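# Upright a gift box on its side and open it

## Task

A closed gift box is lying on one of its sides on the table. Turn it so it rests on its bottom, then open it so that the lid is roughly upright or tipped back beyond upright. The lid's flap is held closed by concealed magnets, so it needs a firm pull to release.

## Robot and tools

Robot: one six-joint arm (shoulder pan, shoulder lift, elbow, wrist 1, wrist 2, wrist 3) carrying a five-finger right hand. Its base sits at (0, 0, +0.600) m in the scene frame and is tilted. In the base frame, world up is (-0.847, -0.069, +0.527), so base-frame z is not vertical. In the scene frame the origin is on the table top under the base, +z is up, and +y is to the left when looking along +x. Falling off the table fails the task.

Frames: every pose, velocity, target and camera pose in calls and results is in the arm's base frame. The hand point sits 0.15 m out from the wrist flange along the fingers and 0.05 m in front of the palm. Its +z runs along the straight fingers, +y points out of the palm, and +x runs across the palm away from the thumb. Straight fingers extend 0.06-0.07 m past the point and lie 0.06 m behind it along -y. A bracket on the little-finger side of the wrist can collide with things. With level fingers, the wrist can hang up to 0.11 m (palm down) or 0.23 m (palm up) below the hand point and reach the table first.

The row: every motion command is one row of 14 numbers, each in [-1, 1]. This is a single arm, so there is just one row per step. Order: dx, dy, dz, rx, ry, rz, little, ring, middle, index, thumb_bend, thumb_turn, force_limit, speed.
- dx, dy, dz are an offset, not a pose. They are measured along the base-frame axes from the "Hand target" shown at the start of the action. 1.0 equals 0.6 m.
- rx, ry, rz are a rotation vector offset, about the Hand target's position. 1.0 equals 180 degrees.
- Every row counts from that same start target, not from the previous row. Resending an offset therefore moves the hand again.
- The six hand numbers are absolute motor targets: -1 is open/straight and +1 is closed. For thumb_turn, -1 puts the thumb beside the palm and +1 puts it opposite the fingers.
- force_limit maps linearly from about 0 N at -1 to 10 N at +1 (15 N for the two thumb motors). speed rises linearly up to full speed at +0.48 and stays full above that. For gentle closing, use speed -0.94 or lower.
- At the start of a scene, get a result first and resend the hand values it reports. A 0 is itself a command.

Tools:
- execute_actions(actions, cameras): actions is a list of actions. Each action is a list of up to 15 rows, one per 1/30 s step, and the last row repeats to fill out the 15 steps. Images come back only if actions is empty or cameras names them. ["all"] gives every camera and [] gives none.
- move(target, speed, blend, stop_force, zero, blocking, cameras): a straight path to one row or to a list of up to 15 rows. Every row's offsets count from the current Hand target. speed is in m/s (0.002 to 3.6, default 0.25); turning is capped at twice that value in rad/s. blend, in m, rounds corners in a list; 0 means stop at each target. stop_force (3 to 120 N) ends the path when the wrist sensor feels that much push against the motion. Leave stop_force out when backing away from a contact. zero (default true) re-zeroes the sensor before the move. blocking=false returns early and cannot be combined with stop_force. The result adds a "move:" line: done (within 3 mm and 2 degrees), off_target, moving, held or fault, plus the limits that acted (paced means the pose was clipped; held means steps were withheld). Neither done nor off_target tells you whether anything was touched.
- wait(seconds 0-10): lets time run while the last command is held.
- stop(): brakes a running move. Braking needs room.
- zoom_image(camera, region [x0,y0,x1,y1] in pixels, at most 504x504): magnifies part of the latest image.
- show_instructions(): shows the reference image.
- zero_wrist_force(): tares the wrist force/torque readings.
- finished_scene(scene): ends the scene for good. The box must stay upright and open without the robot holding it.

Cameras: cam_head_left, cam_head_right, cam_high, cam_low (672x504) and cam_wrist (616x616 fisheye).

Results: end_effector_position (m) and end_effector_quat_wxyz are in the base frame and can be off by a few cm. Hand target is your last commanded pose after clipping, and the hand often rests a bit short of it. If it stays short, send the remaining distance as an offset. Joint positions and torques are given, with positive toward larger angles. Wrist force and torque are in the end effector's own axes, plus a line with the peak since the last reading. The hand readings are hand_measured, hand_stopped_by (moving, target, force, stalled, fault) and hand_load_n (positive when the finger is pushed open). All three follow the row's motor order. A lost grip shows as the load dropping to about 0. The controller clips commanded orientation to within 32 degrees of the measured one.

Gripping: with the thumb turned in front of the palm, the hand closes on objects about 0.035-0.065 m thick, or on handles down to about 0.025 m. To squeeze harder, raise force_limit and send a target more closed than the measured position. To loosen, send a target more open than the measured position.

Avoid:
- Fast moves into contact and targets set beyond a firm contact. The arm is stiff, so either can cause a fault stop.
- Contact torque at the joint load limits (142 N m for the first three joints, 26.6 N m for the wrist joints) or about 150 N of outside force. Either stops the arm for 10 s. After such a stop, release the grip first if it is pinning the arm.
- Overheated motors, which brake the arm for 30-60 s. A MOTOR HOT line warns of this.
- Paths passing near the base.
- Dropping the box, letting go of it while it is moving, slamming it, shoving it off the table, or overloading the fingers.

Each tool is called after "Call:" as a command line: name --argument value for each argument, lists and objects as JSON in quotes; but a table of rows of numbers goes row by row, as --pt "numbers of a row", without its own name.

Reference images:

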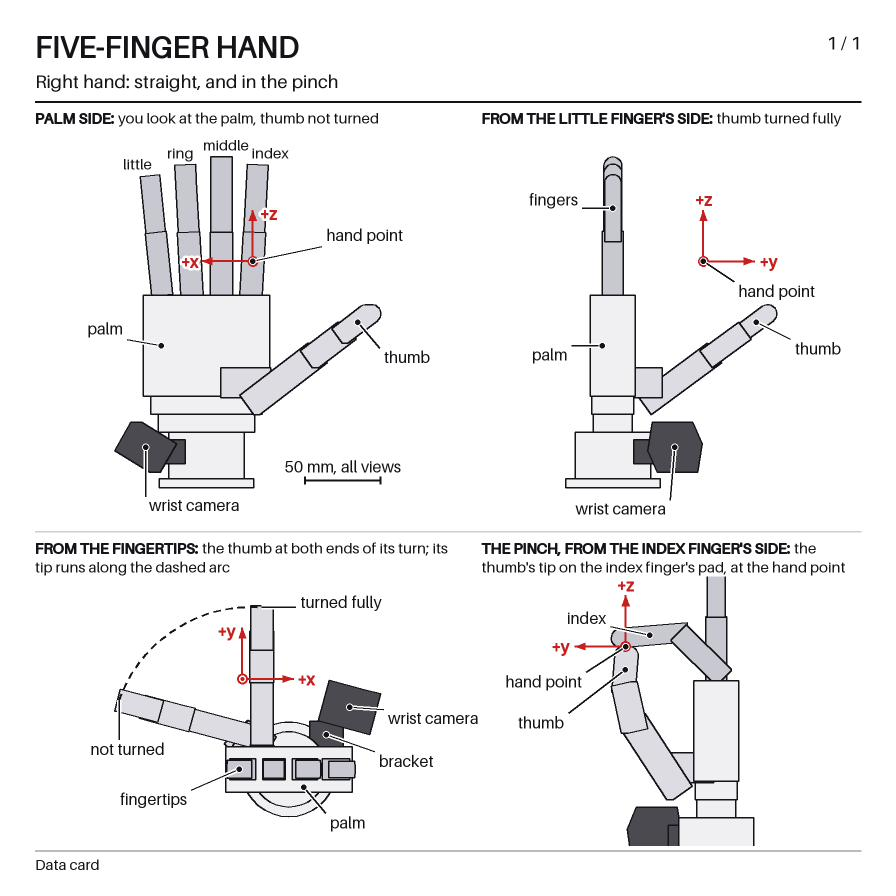

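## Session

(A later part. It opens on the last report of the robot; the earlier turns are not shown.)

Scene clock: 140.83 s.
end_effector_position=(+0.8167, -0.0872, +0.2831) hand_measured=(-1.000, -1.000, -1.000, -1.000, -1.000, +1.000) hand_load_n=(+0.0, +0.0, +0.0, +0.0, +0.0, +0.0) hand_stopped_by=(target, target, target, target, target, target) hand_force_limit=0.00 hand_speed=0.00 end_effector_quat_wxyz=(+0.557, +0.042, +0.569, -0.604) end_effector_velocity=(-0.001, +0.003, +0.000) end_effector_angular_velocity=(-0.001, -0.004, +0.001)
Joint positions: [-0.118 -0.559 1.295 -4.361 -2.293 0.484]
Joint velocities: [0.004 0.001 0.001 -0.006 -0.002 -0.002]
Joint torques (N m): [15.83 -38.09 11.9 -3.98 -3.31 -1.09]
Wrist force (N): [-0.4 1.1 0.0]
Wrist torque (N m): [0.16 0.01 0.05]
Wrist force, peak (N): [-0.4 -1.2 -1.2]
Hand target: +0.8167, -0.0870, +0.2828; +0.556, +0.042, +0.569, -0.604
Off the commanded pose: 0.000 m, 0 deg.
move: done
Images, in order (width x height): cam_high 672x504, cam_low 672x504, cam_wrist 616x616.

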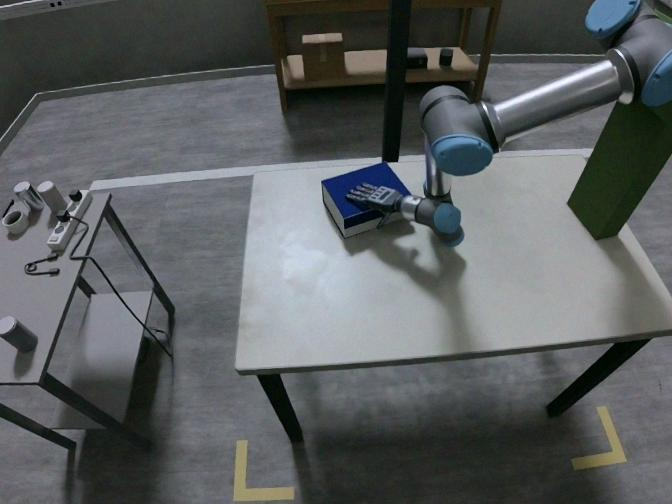

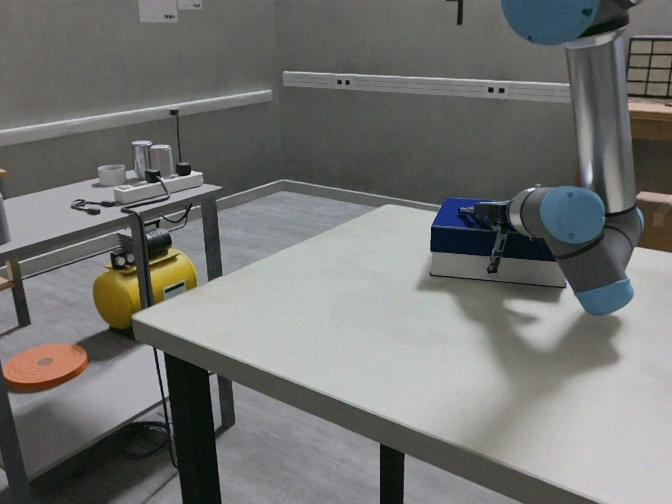

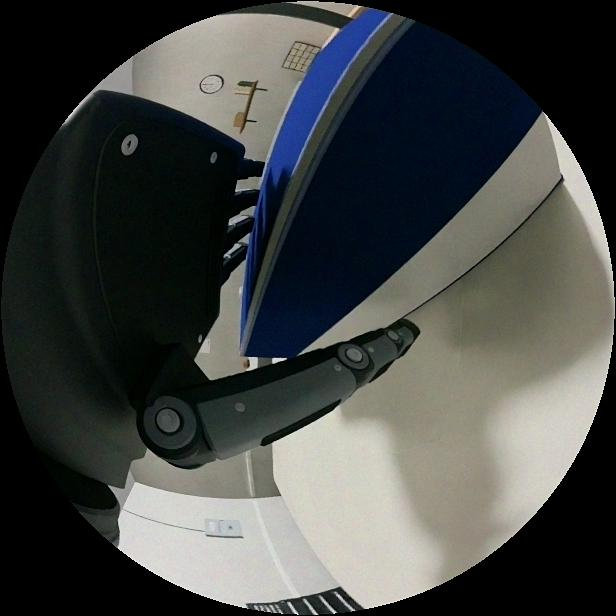

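Call:
move --target '[0.0126,-0.0259,0.0168,0,0,0,-1,-1,-1,-1,-1,1,0,0]' --speed 0.04 --cameras '["cam_low","cam_wrist","cam_high"]'

Call:
zoom_image --camera "cam_wrist" --region '[180, 140, 480, 440]'

Call:
zoom_image --camera "cam_high" --region '[310, 150, 430, 260]'

Scene clock: 142.33 s.
end_effector_position=(+0.8243, -0.1028, +0.2932) hand_measured=(-1.000, -1.000, -1.000, -1.000, -1.000, +1.000) hand_load_n=(+0.0, +0.0, +0.0, +0.0, +0.0, +0.0) hand_stopped_by=(target, target, target, target, target, target) hand_force_limit=0.00 hand_speed=0.00 end_effector_quat_wxyz=(+0.557, +0.042, +0.569, -0.604) end_effector_velocity=(-0.001, +0.002, +0.000) end_effector_angular_velocity=(+0.000, -0.003, +0.000)
Joint positions: [-0.142 -0.565 1.274 -4.326 -2.272 0.499]
Joint velocities: [0.003 0 0.002 -0.006 -0.003 -0.001]
Joint torques (N m): [14.52 -40.96 12.37 -3.72 -3.34 -0.85]
Wrist force (N): [-0.3 1.3 -0.2]
Wrist torque (N m): [0.17 -0.01 0.07]
Wrist force, peak (N): [-0.5 1.3 -1.1]
Hand target: +0.8242, -0.1026, +0.2929; +0.556, +0.042, +0.569, -0.604
Off the commanded pose: 0.000 m, 0 deg.
move: done
Images, in order (width x height): cam_high 672x504, cam_low 672x504, cam_wrist 616x616.

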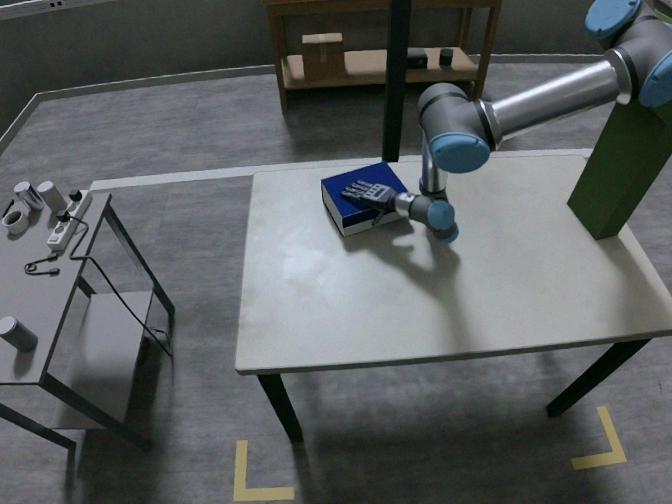

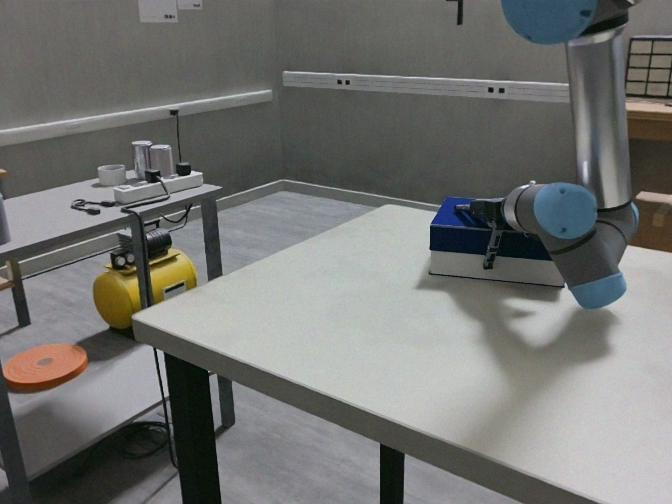

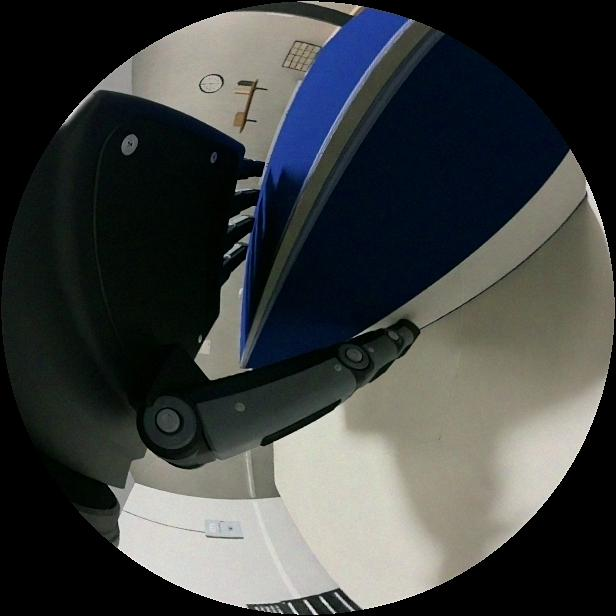

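Scaled by 1.680 from the camera's 616x616 image, which has a finer 880x880 frame.

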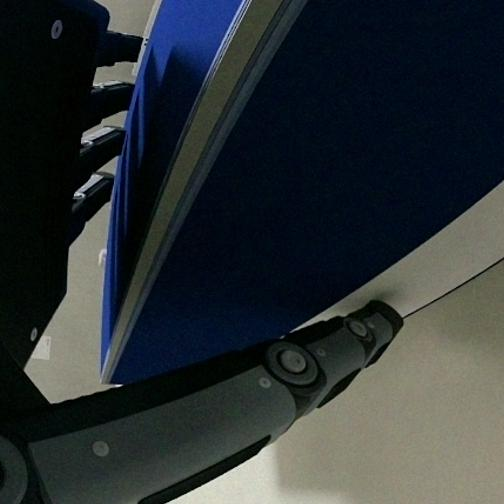

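Scaled by 4.200 from the camera's 672x504 image, which has a finer 960x720 frame.

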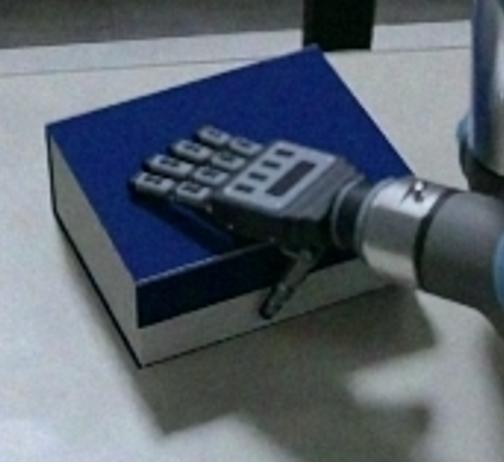

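Call:
move --target '[0.0056,-0.0117,0.0076,0,0,0,-1,-1,-1,-1,-1,1,0,0]' --speed 0.03 --cameras '["cam_wrist","cam_high"]'

Call:
zoom_image --camera "cam_wrist" --region '[280, 260, 480, 440]'

Call:
zoom_image --camera "cam_high" --region '[310, 150, 430, 260]'

Scene clock: 143.67 s.
end_effector_position=(+0.8277, -0.1098, +0.2976) hand_measured=(-1.000, -1.000, -1.000, -1.000, -1.000, +1.000) hand_load_n=(+0.0, +0.0, +0.0, +0.0, +0.5, +0.5) hand_stopped_by=(target, target, target, target, target, target) hand_force_limit=0.00 hand_speed=0.00 end_effector_quat_wxyz=(+0.556, +0.042, +0.569, -0.604)
Joint positions: [-0.152 -0.567 1.264 -4.31 -2.262 0.505]
Joint torques (N m): [7.21 -49.76 1.13 -3.52 -0.82 1.28]
Wrist force (N): [-0.2 1.4 -0.3]
Wrist torque (N m): [0.14 -0.03 0.08]
Wrist force, peak (N): [-0.4 1.5 -0.3]
Hand target: +0.8276, -0.1096, +0.2975; +0.556, +0.042, +0.569, -0.604
Off the commanded pose: 0.000 m, 0 deg.
move: done
Images, in order (width x height): cam_high 672x504, cam_wrist 616x616.

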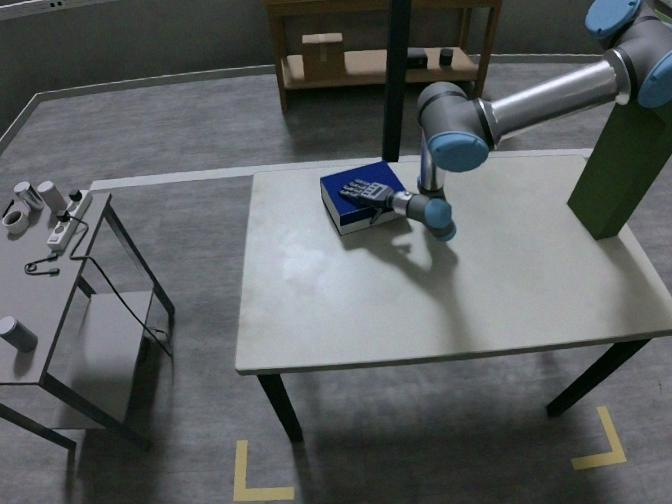

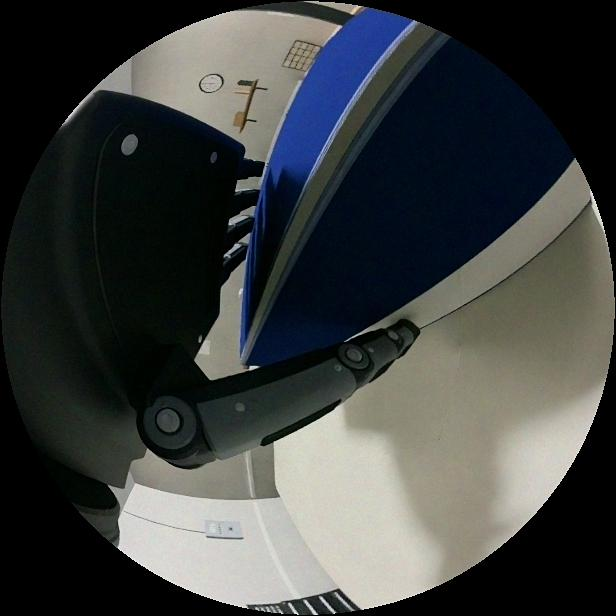

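Scaled by 2.520 from the camera's 616x616 image, which has a finer 880x880 frame.

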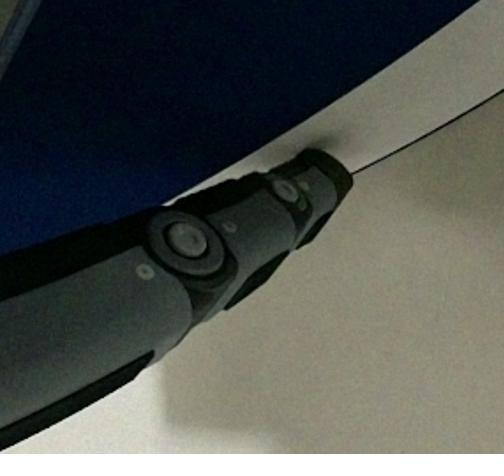

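Scaled by 4.200 from the camera's 672x504 image, which has a finer 960x720 frame.

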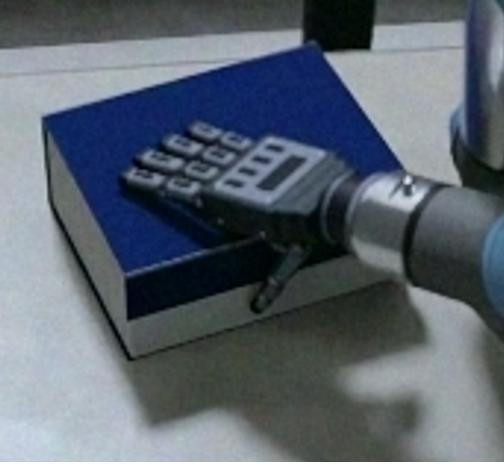

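Call:
move --target '[0.0056,0.0005,-0.0035,0,0,0,-1,-1,-1,-1,-1,1,0,0]' --speed 0.01 --stop_force 3 --cameras '[]'

Call:
move --target '[0,0,0,0,0,0,-1,-1,-1,-1,0.3,1,-0.45,-0.88]' --cameras '["cam_wrist","cam_high","cam_low"]'

Call:
zoom_image --camera "cam_wrist" --region '[240, 200, 480, 440]'

Call:
zoom_image --camera "cam_high" --region '[310, 150, 430, 260]'

Call:
zoom_image --camera "cam_low" --region '[400, 150, 610, 320]'

Scene clock: 145.20 s.
end_effector_position=(+0.8284, -0.1094, +0.2969) hand_measured=(-1.000, -1.000, -1.000, -1.000, -1.000, +1.000) hand_load_n=(-0.5, +0.0, +0.5, +0.0, +0.0, +0.0) hand_stopped_by=(target, target, target, target, target, target) hand_force_limit=0.00 hand_speed=0.00 end_effector_quat_wxyz=(+0.556, +0.042, +0.569, -0.604)
Joint positions: [-0.151 -0.564 1.261 -4.309 -2.263 0.504]
Joint torques (N m): [-8.32 -50.84 13.66 -3.11 2.02 0.51]
Wrist force (N): [-0.3 -1.8 0.3]
Wrist torque (N m): [0.28 -0.02 0.00]
Wrist force, peak (N): [0.3 -5.3 -3.4]
Hand target: +0.8284, -0.1095, +0.2969; +0.556, +0.042, +0.569, -0.604 (not the last commanded pose)
Off the commanded pose: 0.003 m, 0 deg.
move: contact
No camera images: "cameras" was empty.

Scene clock: 145.70 s.
end_effector_position=(+0.8284, -0.1095, +0.2969) hand_measured=(-1.000, -1.000, -1.000, -1.000, -0.980, +1.000) hand_load_n=(+0.0, +0.0, +1.0, +0.0, +4.0, +1.0) hand_stopped_by=(target, target, target, target, force, target) hand_force_limit=-0.45 hand_speed=-0.88 end_effector_quat_wxyz=(+0.556, +0.042, +0.569, -0.604)
Joint positions: [-0.152 -0.564 1.261 -4.309 -2.263 0.504]
Joint torques (N m): [-10.2 -51.47 11.77 -3.03 1.63 1.13]
Wrist force (N): [-0.3 -0.8 -1.0]
Wrist torque (N m): [0.25 0.04 0.04]
Wrist force, peak (N): [-0.3 -2.0 0.1]
Hand target: +0.8284, -0.1095, +0.2969; +0.556, +0.042, +0.569, -0.604
Off the commanded pose: 0.000 m, 0 deg.
move: done
Images, in order (width x height): cam_high 672x504, cam_low 672x504, cam_wrist 616x616.

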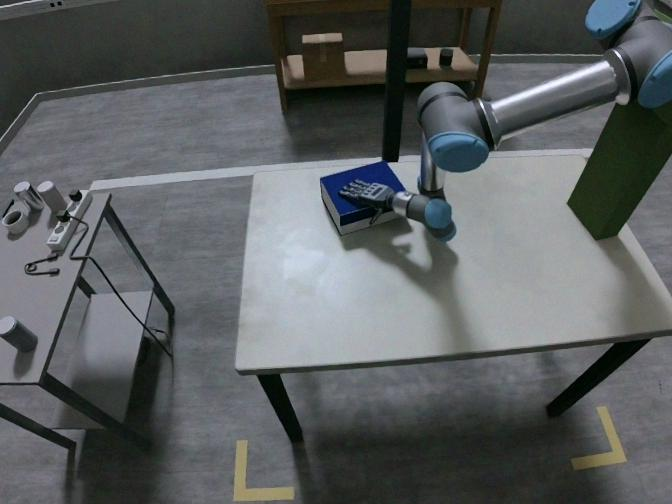

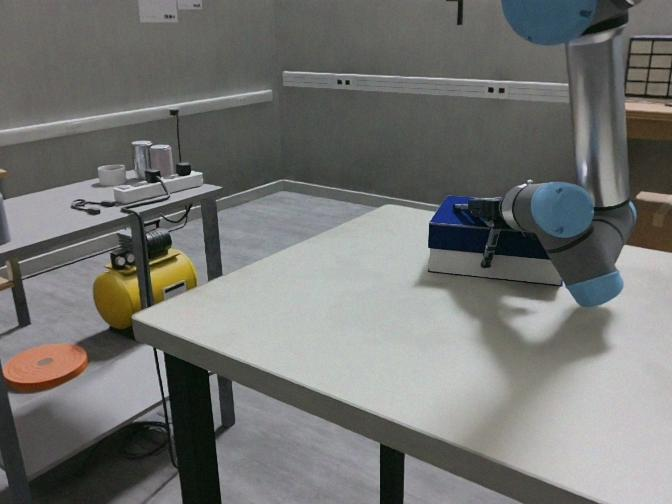

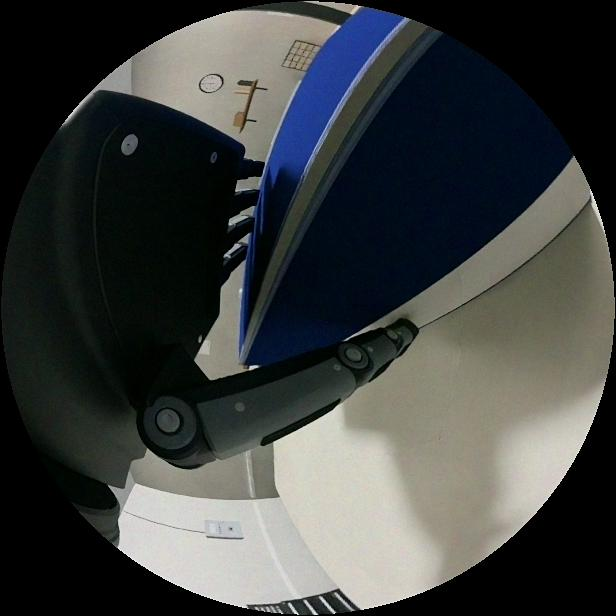

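Scaled by 2.100 from the camera's 616x616 image, which has a finer 880x880 frame.

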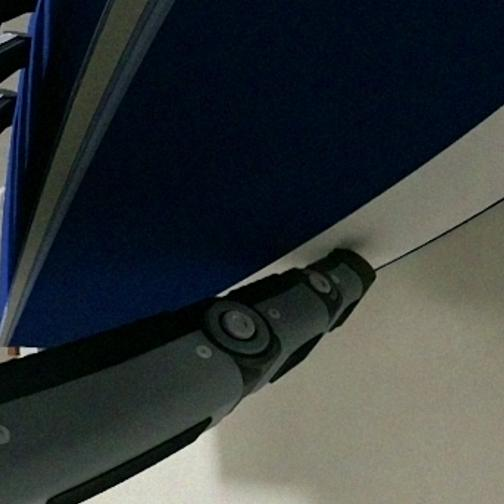

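Scaled by 4.200 from the camera's 672x504 image, which has a finer 960x720 frame.

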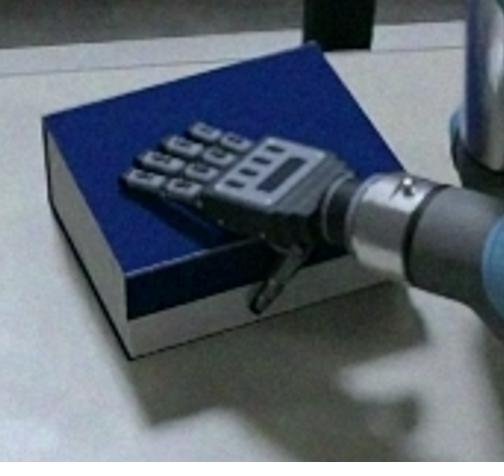

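Scaled by 2.400 from the camera's 672x504 image, which has a finer 960x720 frame.

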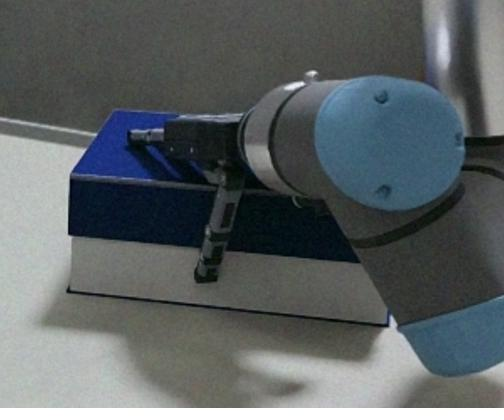

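Call:
move --target '[-0.0042,-0.0003,0.0026,0,0,0,-1,-1,-1,-1,0.3,1,-0.45,-0.88]' --speed 0.02 --cameras '[]'

Call:
move --target '[0,0,0,0,0,0,-1,-1,-1,-1,0.31,1,-0.2,-0.85]' --cameras '["cam_wrist","cam_high","cam_low"]'

Call:
zoom_image --camera "cam_wrist" --region '[240, 200, 480, 440]'

Call:
zoom_image --camera "cam_low" --region '[400, 150, 610, 320]'

Scene clock: 146.73 s.
end_effector_position=(+0.8259, -0.1097, +0.2985) hand_measured=(-1.000, -1.000, -1.000, -1.000, -0.980, +1.000) hand_load_n=(+0.0, +0.0, +0.0, -0.5, +0.5, +0.0) hand_stopped_by=(target, target, target, target, force, target) hand_force_limit=-0.45 hand_speed=-0.88 end_effector_quat_wxyz=(+0.556, +0.042, +0.569, -0.604)
Joint positions: [-0.152 -0.572 1.272 -4.312 -2.262 0.505]
Joint torques (N m): [-10.41 -40.41 -2.35 -2.8 1.5 2.59]
Wrist force (N): [-0.3 1.2 0.1]
Wrist torque (N m): [0.14 -0.02 0.08]
Wrist force, peak (N): [-0.1 -1.0 -1.0]
Hand target: +0.8259, -0.1097, +0.2985; +0.556, +0.042, +0.569, -0.604
Off the commanded pose: 0.000 m, 0 deg.
move: done
No camera images: "cameras" was empty.

Scene clock: 151.73 s.
end_effector_position=(+0.8259, -0.1097, +0.2985) hand_measured=(-1.000, -1.000, -1.000, -1.000, +0.074, +1.000) hand_load_n=(+0.0, +0.0, +0.0, +0.0, +0.5, +0.5) hand_stopped_by=(target, target, target, target, moving, target) hand_force_limit=-0.20 hand_speed=-0.85 end_effector_quat_wxyz=(+0.556, +0.042, +0.569, -0.604)
Joint positions: [-0.152 -0.572 1.272 -4.312 -2.262 0.505]
Joint torques (N m): [11.88 -39.6 -11.94 -0.91 -2.98 -0.82]
Wrist force (N): [-0.5 1.3 -0.3]
Wrist torque (N m): [0.13 -0.01 0.07]
Wrist force, peak (N): [-0.2 2.7 0.1]
Hand target: +0.8259, -0.1097, +0.2985; +0.556, +0.042, +0.569, -0.604
Off the commanded pose: 0.000 m, 0 deg.
move: moving (no rest 5 s after the path's end)
Images, in order (width x height): cam_high 672x504, cam_low 672x504, cam_wrist 616x616.

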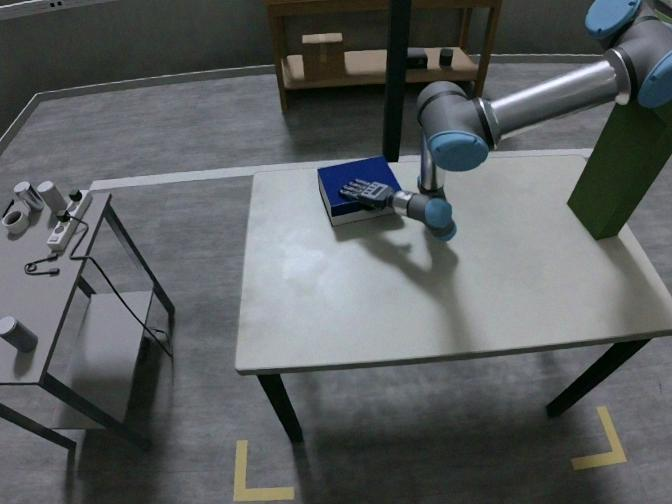

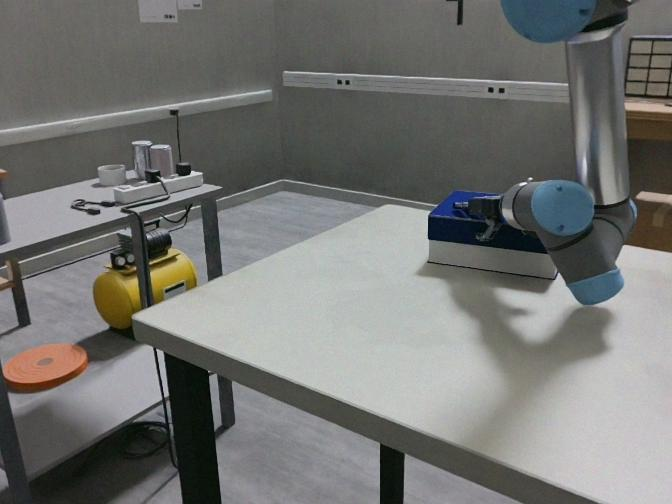

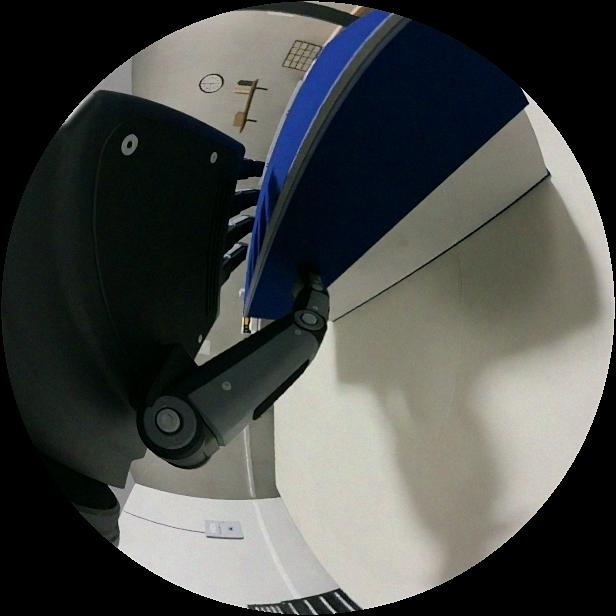

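Scaled by 2.100 from the camera's 616x616 image, which has a finer 880x880 frame.

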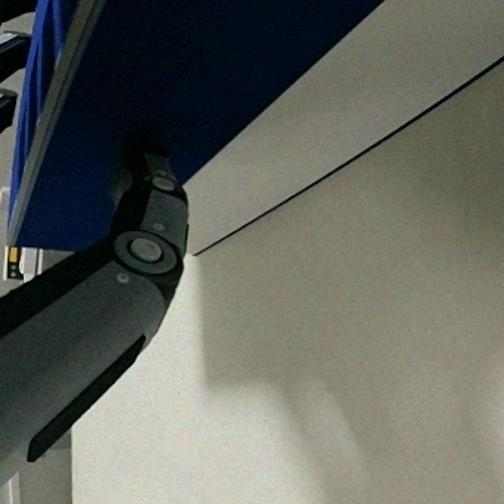

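Scaled by 2.400 from the camera's 672x504 image, which has a finer 960x720 frame.

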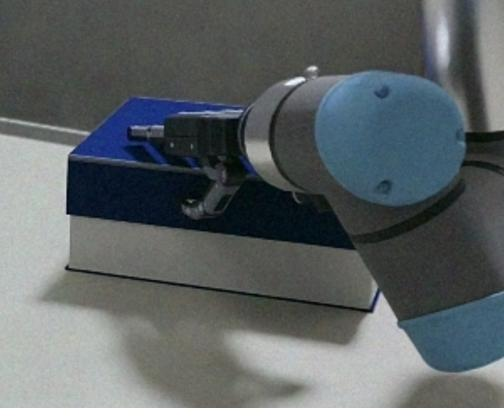

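Call:
move --pt "-0.0895 0.1543 -0.0918 0 0 0 -1 -1 -1 -1 0.31 1 -0.2 -0.85" --pt "-0.3012 0.1373 0.0402 0 0 0 -1 -1 -1 -1 0.31 1 -0.2 -0.85" --speed 0.2 --blend '[0.02,0]' --cameras '["all"]'

Call:
zoom_image --camera "cam_head_left" --region '[240, 190, 400, 320]'

Call:
zoom_image --camera "cam_head_right" --region '[240, 190, 400, 320]'

Scene clock: 159.10 s.
end_effector_position=(+0.6453, -0.0274, +0.3226) hand_measured=(-1.000, -1.000, -1.000, -1.000, +0.310, +1.000) hand_load_n=(+0.0, +0.0, +0.0, +0.0, +0.0, +0.0) hand_stopped_by=(target, target, target, target, target, target) hand_force_limit=-0.20 hand_speed=-0.85 end_effector_quat_wxyz=(+0.556, +0.042, +0.569, -0.604)
Joint positions: [-0.028 -0.882 1.854 -4.64 -2.372 0.424]
Joint torques (N m): [22.59 -50.34 19.81 -1.17 -3.15 -1.44]
Wrist force (N): [-0.8 0.9 0.0]
Wrist torque (N m): [0.12 0.08 -0.02]
Wrist force, peak (N): [-0.2 2.5 -0.8]
Hand target: +0.6452, -0.0273, +0.3226; +0.556, +0.042, +0.569, -0.604
Off the commanded pose: 0.000 m, 0 deg.
move: done

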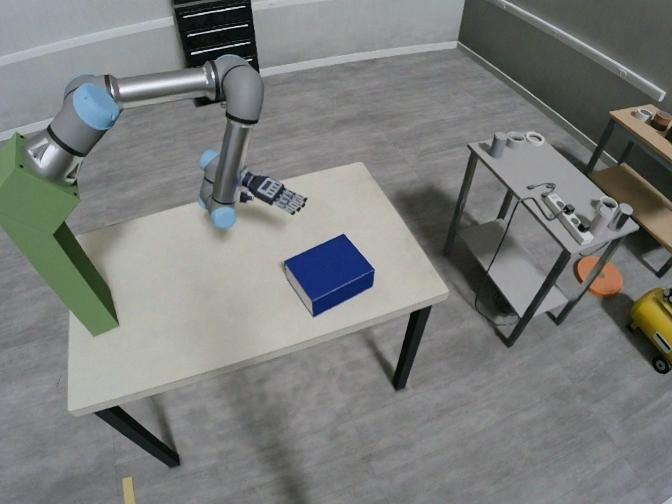

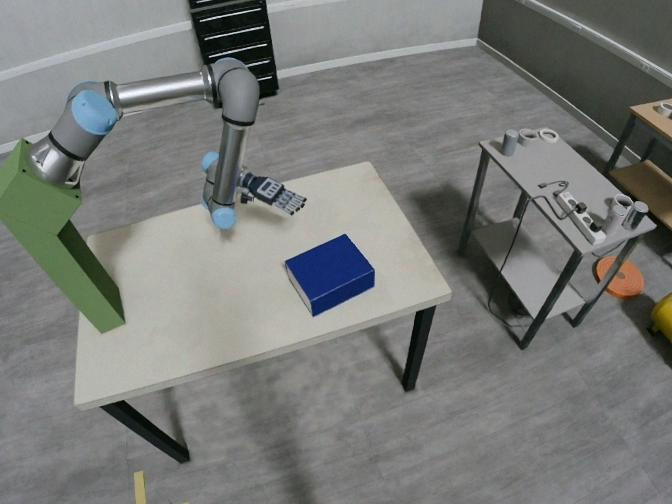

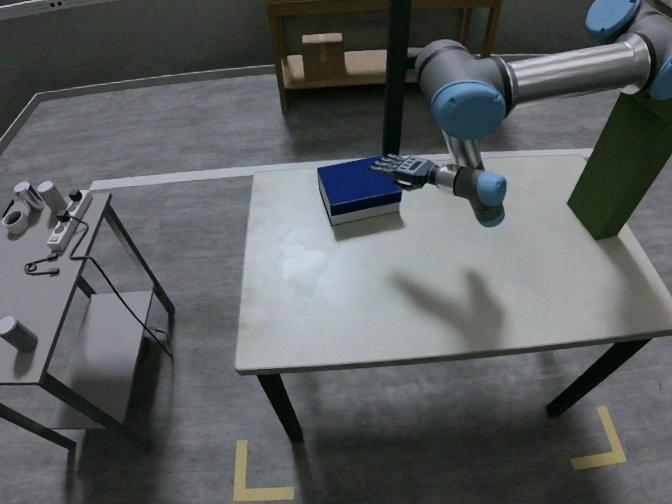

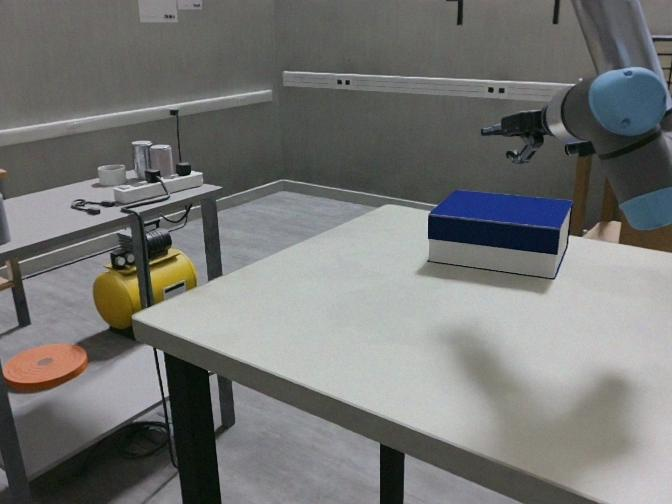

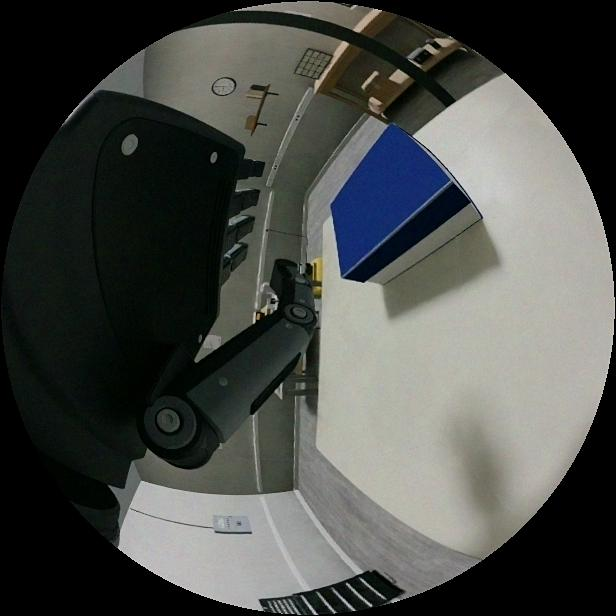

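Scaled by 3.150 from the camera's 672x504 image, which has a finer 960x720 frame.

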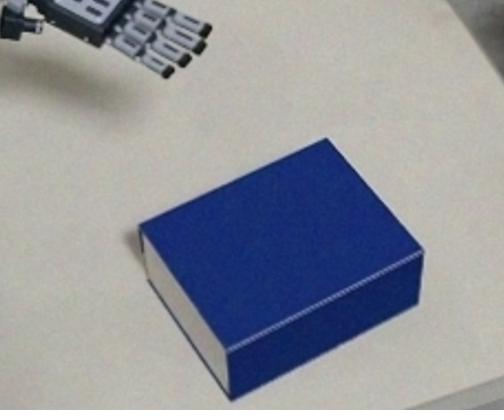

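Scaled by 3.150 from the camera's 672x504 image, which has a finer 960x720 frame.

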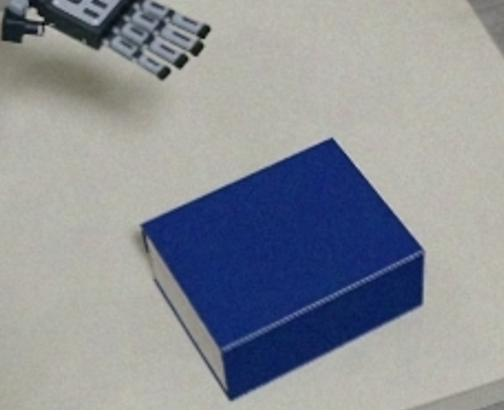

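Call:
move --pt "-0.1302 -0.2663 -0.1673 0.3355 0.1667 0.253 -1 -1 -1 -1 0.31 1 -0.2 -0.85" --pt "-0.1302 -0.2663 -0.1673 0.3355 0.1667 0.253 0 0 0 0 -1 -1 0.5 0" --pt "0.1157 -0.2457 -0.2912 0.3355 0.1667 0.253 0 0 0 0 -1 -1 0.5 0" --speed '[0.3,0.3,0.2]' --cameras '["all"]'

Call:
zoom_image --camera "cam_low" --region '[410, 100, 640, 300]'

Call:
zoom_image --camera "cam_head_left" --region '[220, 180, 400, 330]'

Call:
zoom_image --camera "cam_wrist" --region '[180, 100, 560, 480]'

Scene clock: 166.43 s.
end_effector_position=(+0.7145, -0.1747, +0.1478) hand_measured=(+0.000, +0.000, +0.000, +0.000, -1.000, -1.000) hand_load_n=(+0.0, +0.0, +0.0, +0.0, -0.5, +0.0) hand_stopped_by=(target, target, target, target, target, target) hand_force_limit=0.50 hand_speed=0.00 end_effector_quat_wxyz=(+0.485, -0.052, +0.873, +0.010)
Joint positions: [-0.719 -0.94 1.912 -3.385 -0.918 1.035]
Joint torques (N m): [-16.61 -25.48 -10.81 -1.22 0.81 -0.78]
Wrist force (N): [-0.6 -0.9 0.7]
Wrist torque (N m): [-0.01 0.01 0.07]
Wrist force, peak (N): [-0.7 -0.5 2.3]
Hand target: +0.7146, -0.1747, +0.1479; +0.485, -0.052, +0.873, +0.010
Off the commanded pose: 0.000 m, 0 deg.
move: done

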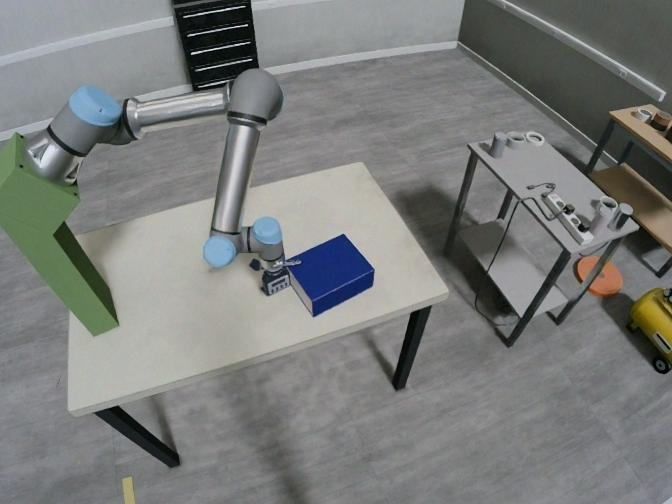

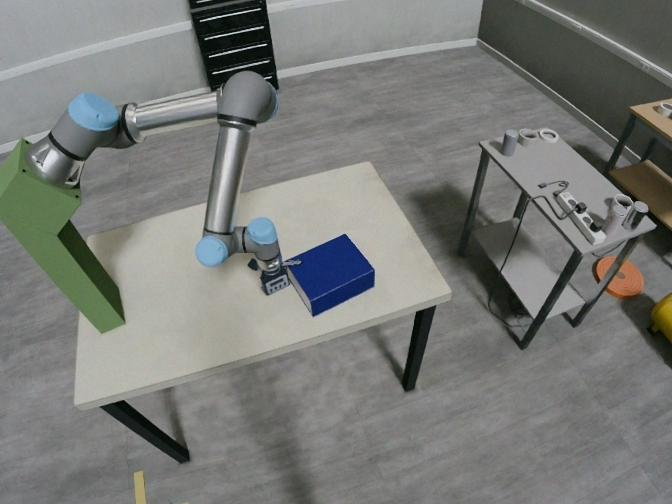

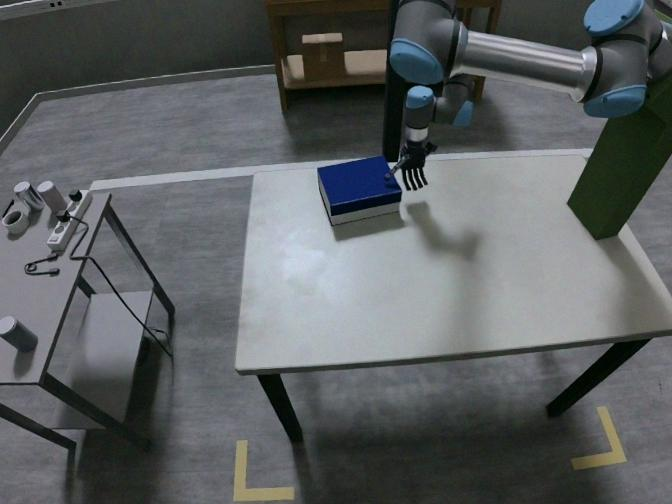

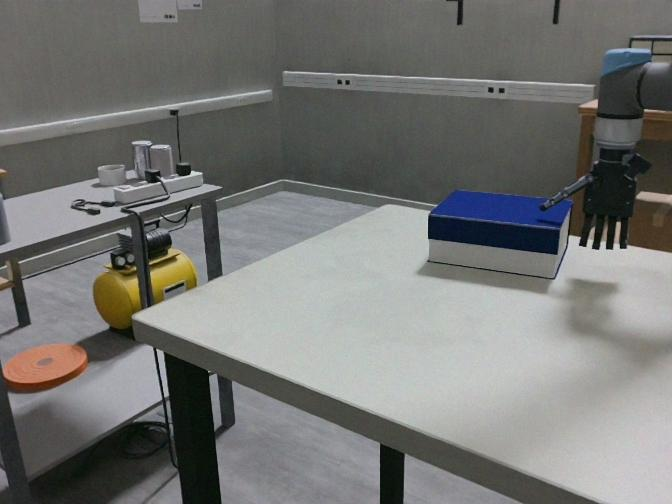

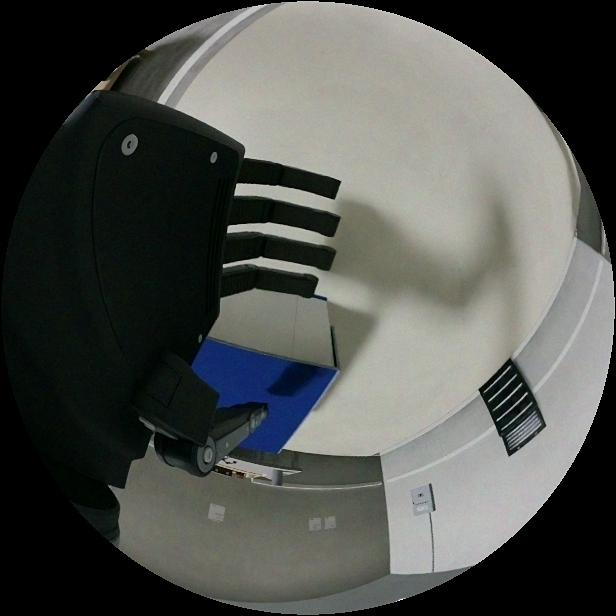

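Scaled by 2.191 from the camera's 672x504 image, which has a finer 960x720 frame.

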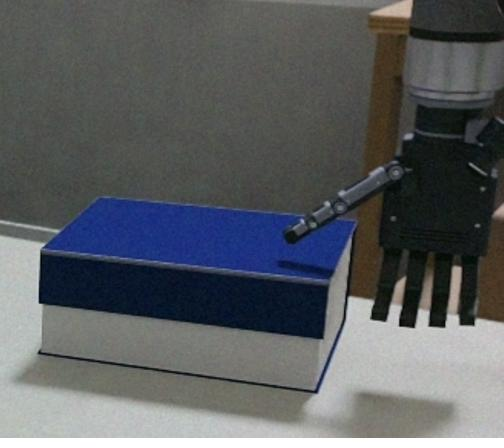

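Scaled by 2.800 from the camera's 672x504 image, which has a finer 960x720 frame.

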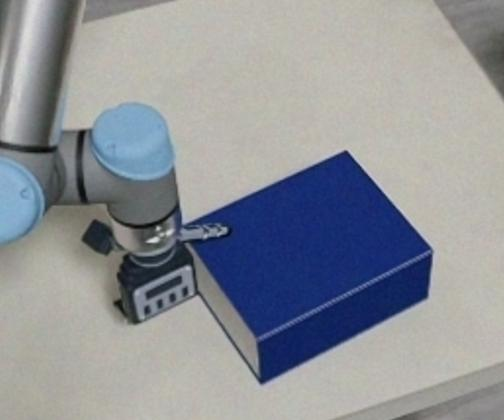

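Scaled by 1.326 from the camera's 616x616 image, which has a finer 880x880 frame.

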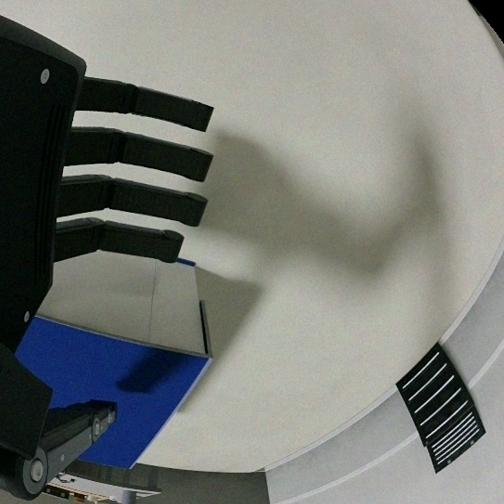

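Call:
move --target '[0.0192,0.0029,0.0311,0,0,0,0,0,0,0,-1,-1,0.5,0]' --speed 0.04 --stop_force 3 --cameras '["cam_wrist","cam_low"]'

Call:
zoom_image --camera "cam_low" --region '[410, 100, 640, 300]'

Call:
zoom_image --camera "cam_wrist" --region '[180, 200, 430, 450]'

Scene clock: 168.37 s.
end_effector_position=(+0.7261, -0.1730, +0.1665) hand_measured=(+0.000, +0.000, +0.000, +0.000, -1.000, -1.000) hand_load_n=(+0.0, +0.0, +0.0, +0.0, +0.0, +0.0) hand_stopped_by=(target, target, target, target, target, target) hand_force_limit=0.50 hand_speed=0.00 end_effector_quat_wxyz=(+0.485, -0.052, +0.873, +0.010)
Joint positions: [-0.702 -0.961 1.878 -3.337 -0.93 1.049]
Joint torques (N m): [-29.06 -28.31 13.67 -2.01 2.38 -2.18]
Wrist force (N): [-0.8 -0.8 0.8]
Wrist torque (N m): [-0.01 0.03 -0.01]
Wrist force, peak (N): [-1.3 -0.9 0.7]
Hand target: +0.7261, -0.1730, +0.1665; +0.485, -0.052, +0.873, +0.010
Off the commanded pose: 0.000 m, 0 deg.
move: done
Images, in order (width x height): cam_low 672x504, cam_wrist 616x616.

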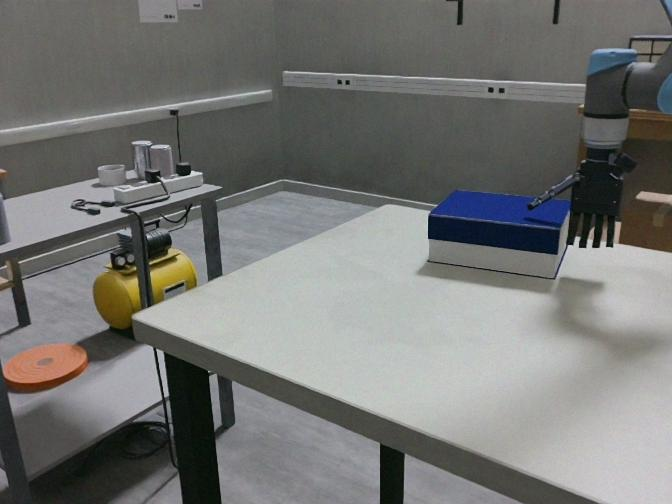

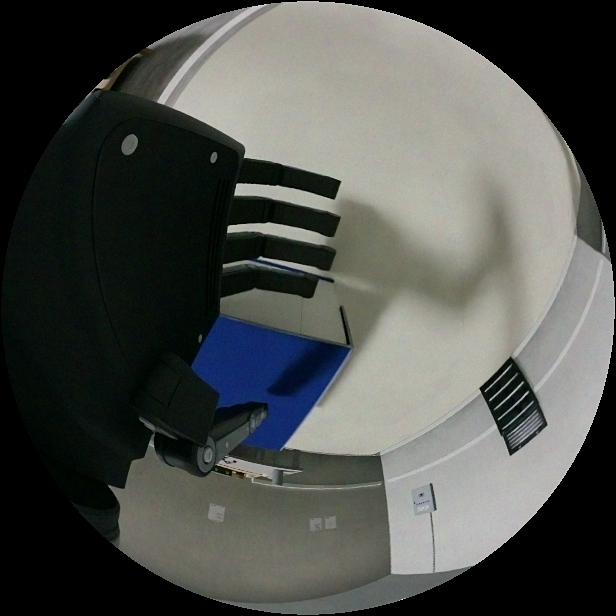

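Scaled by 2.191 from the camera's 672x504 image, which has a finer 960x720 frame.

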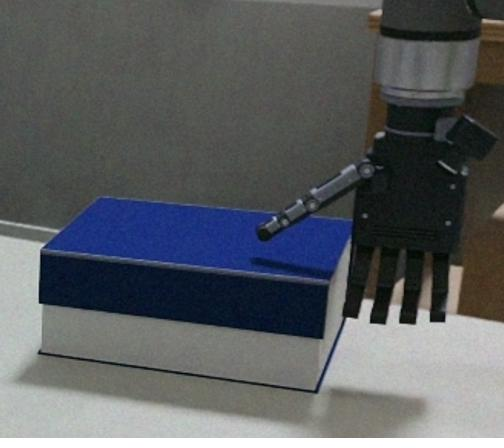

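Scaled by 2.016 from the camera's 616x616 image, which has a finer 880x880 frame.

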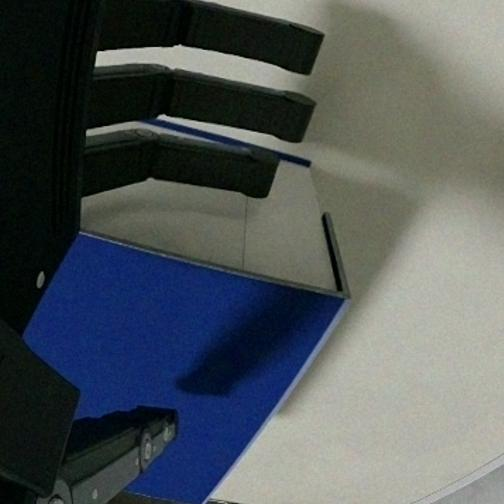

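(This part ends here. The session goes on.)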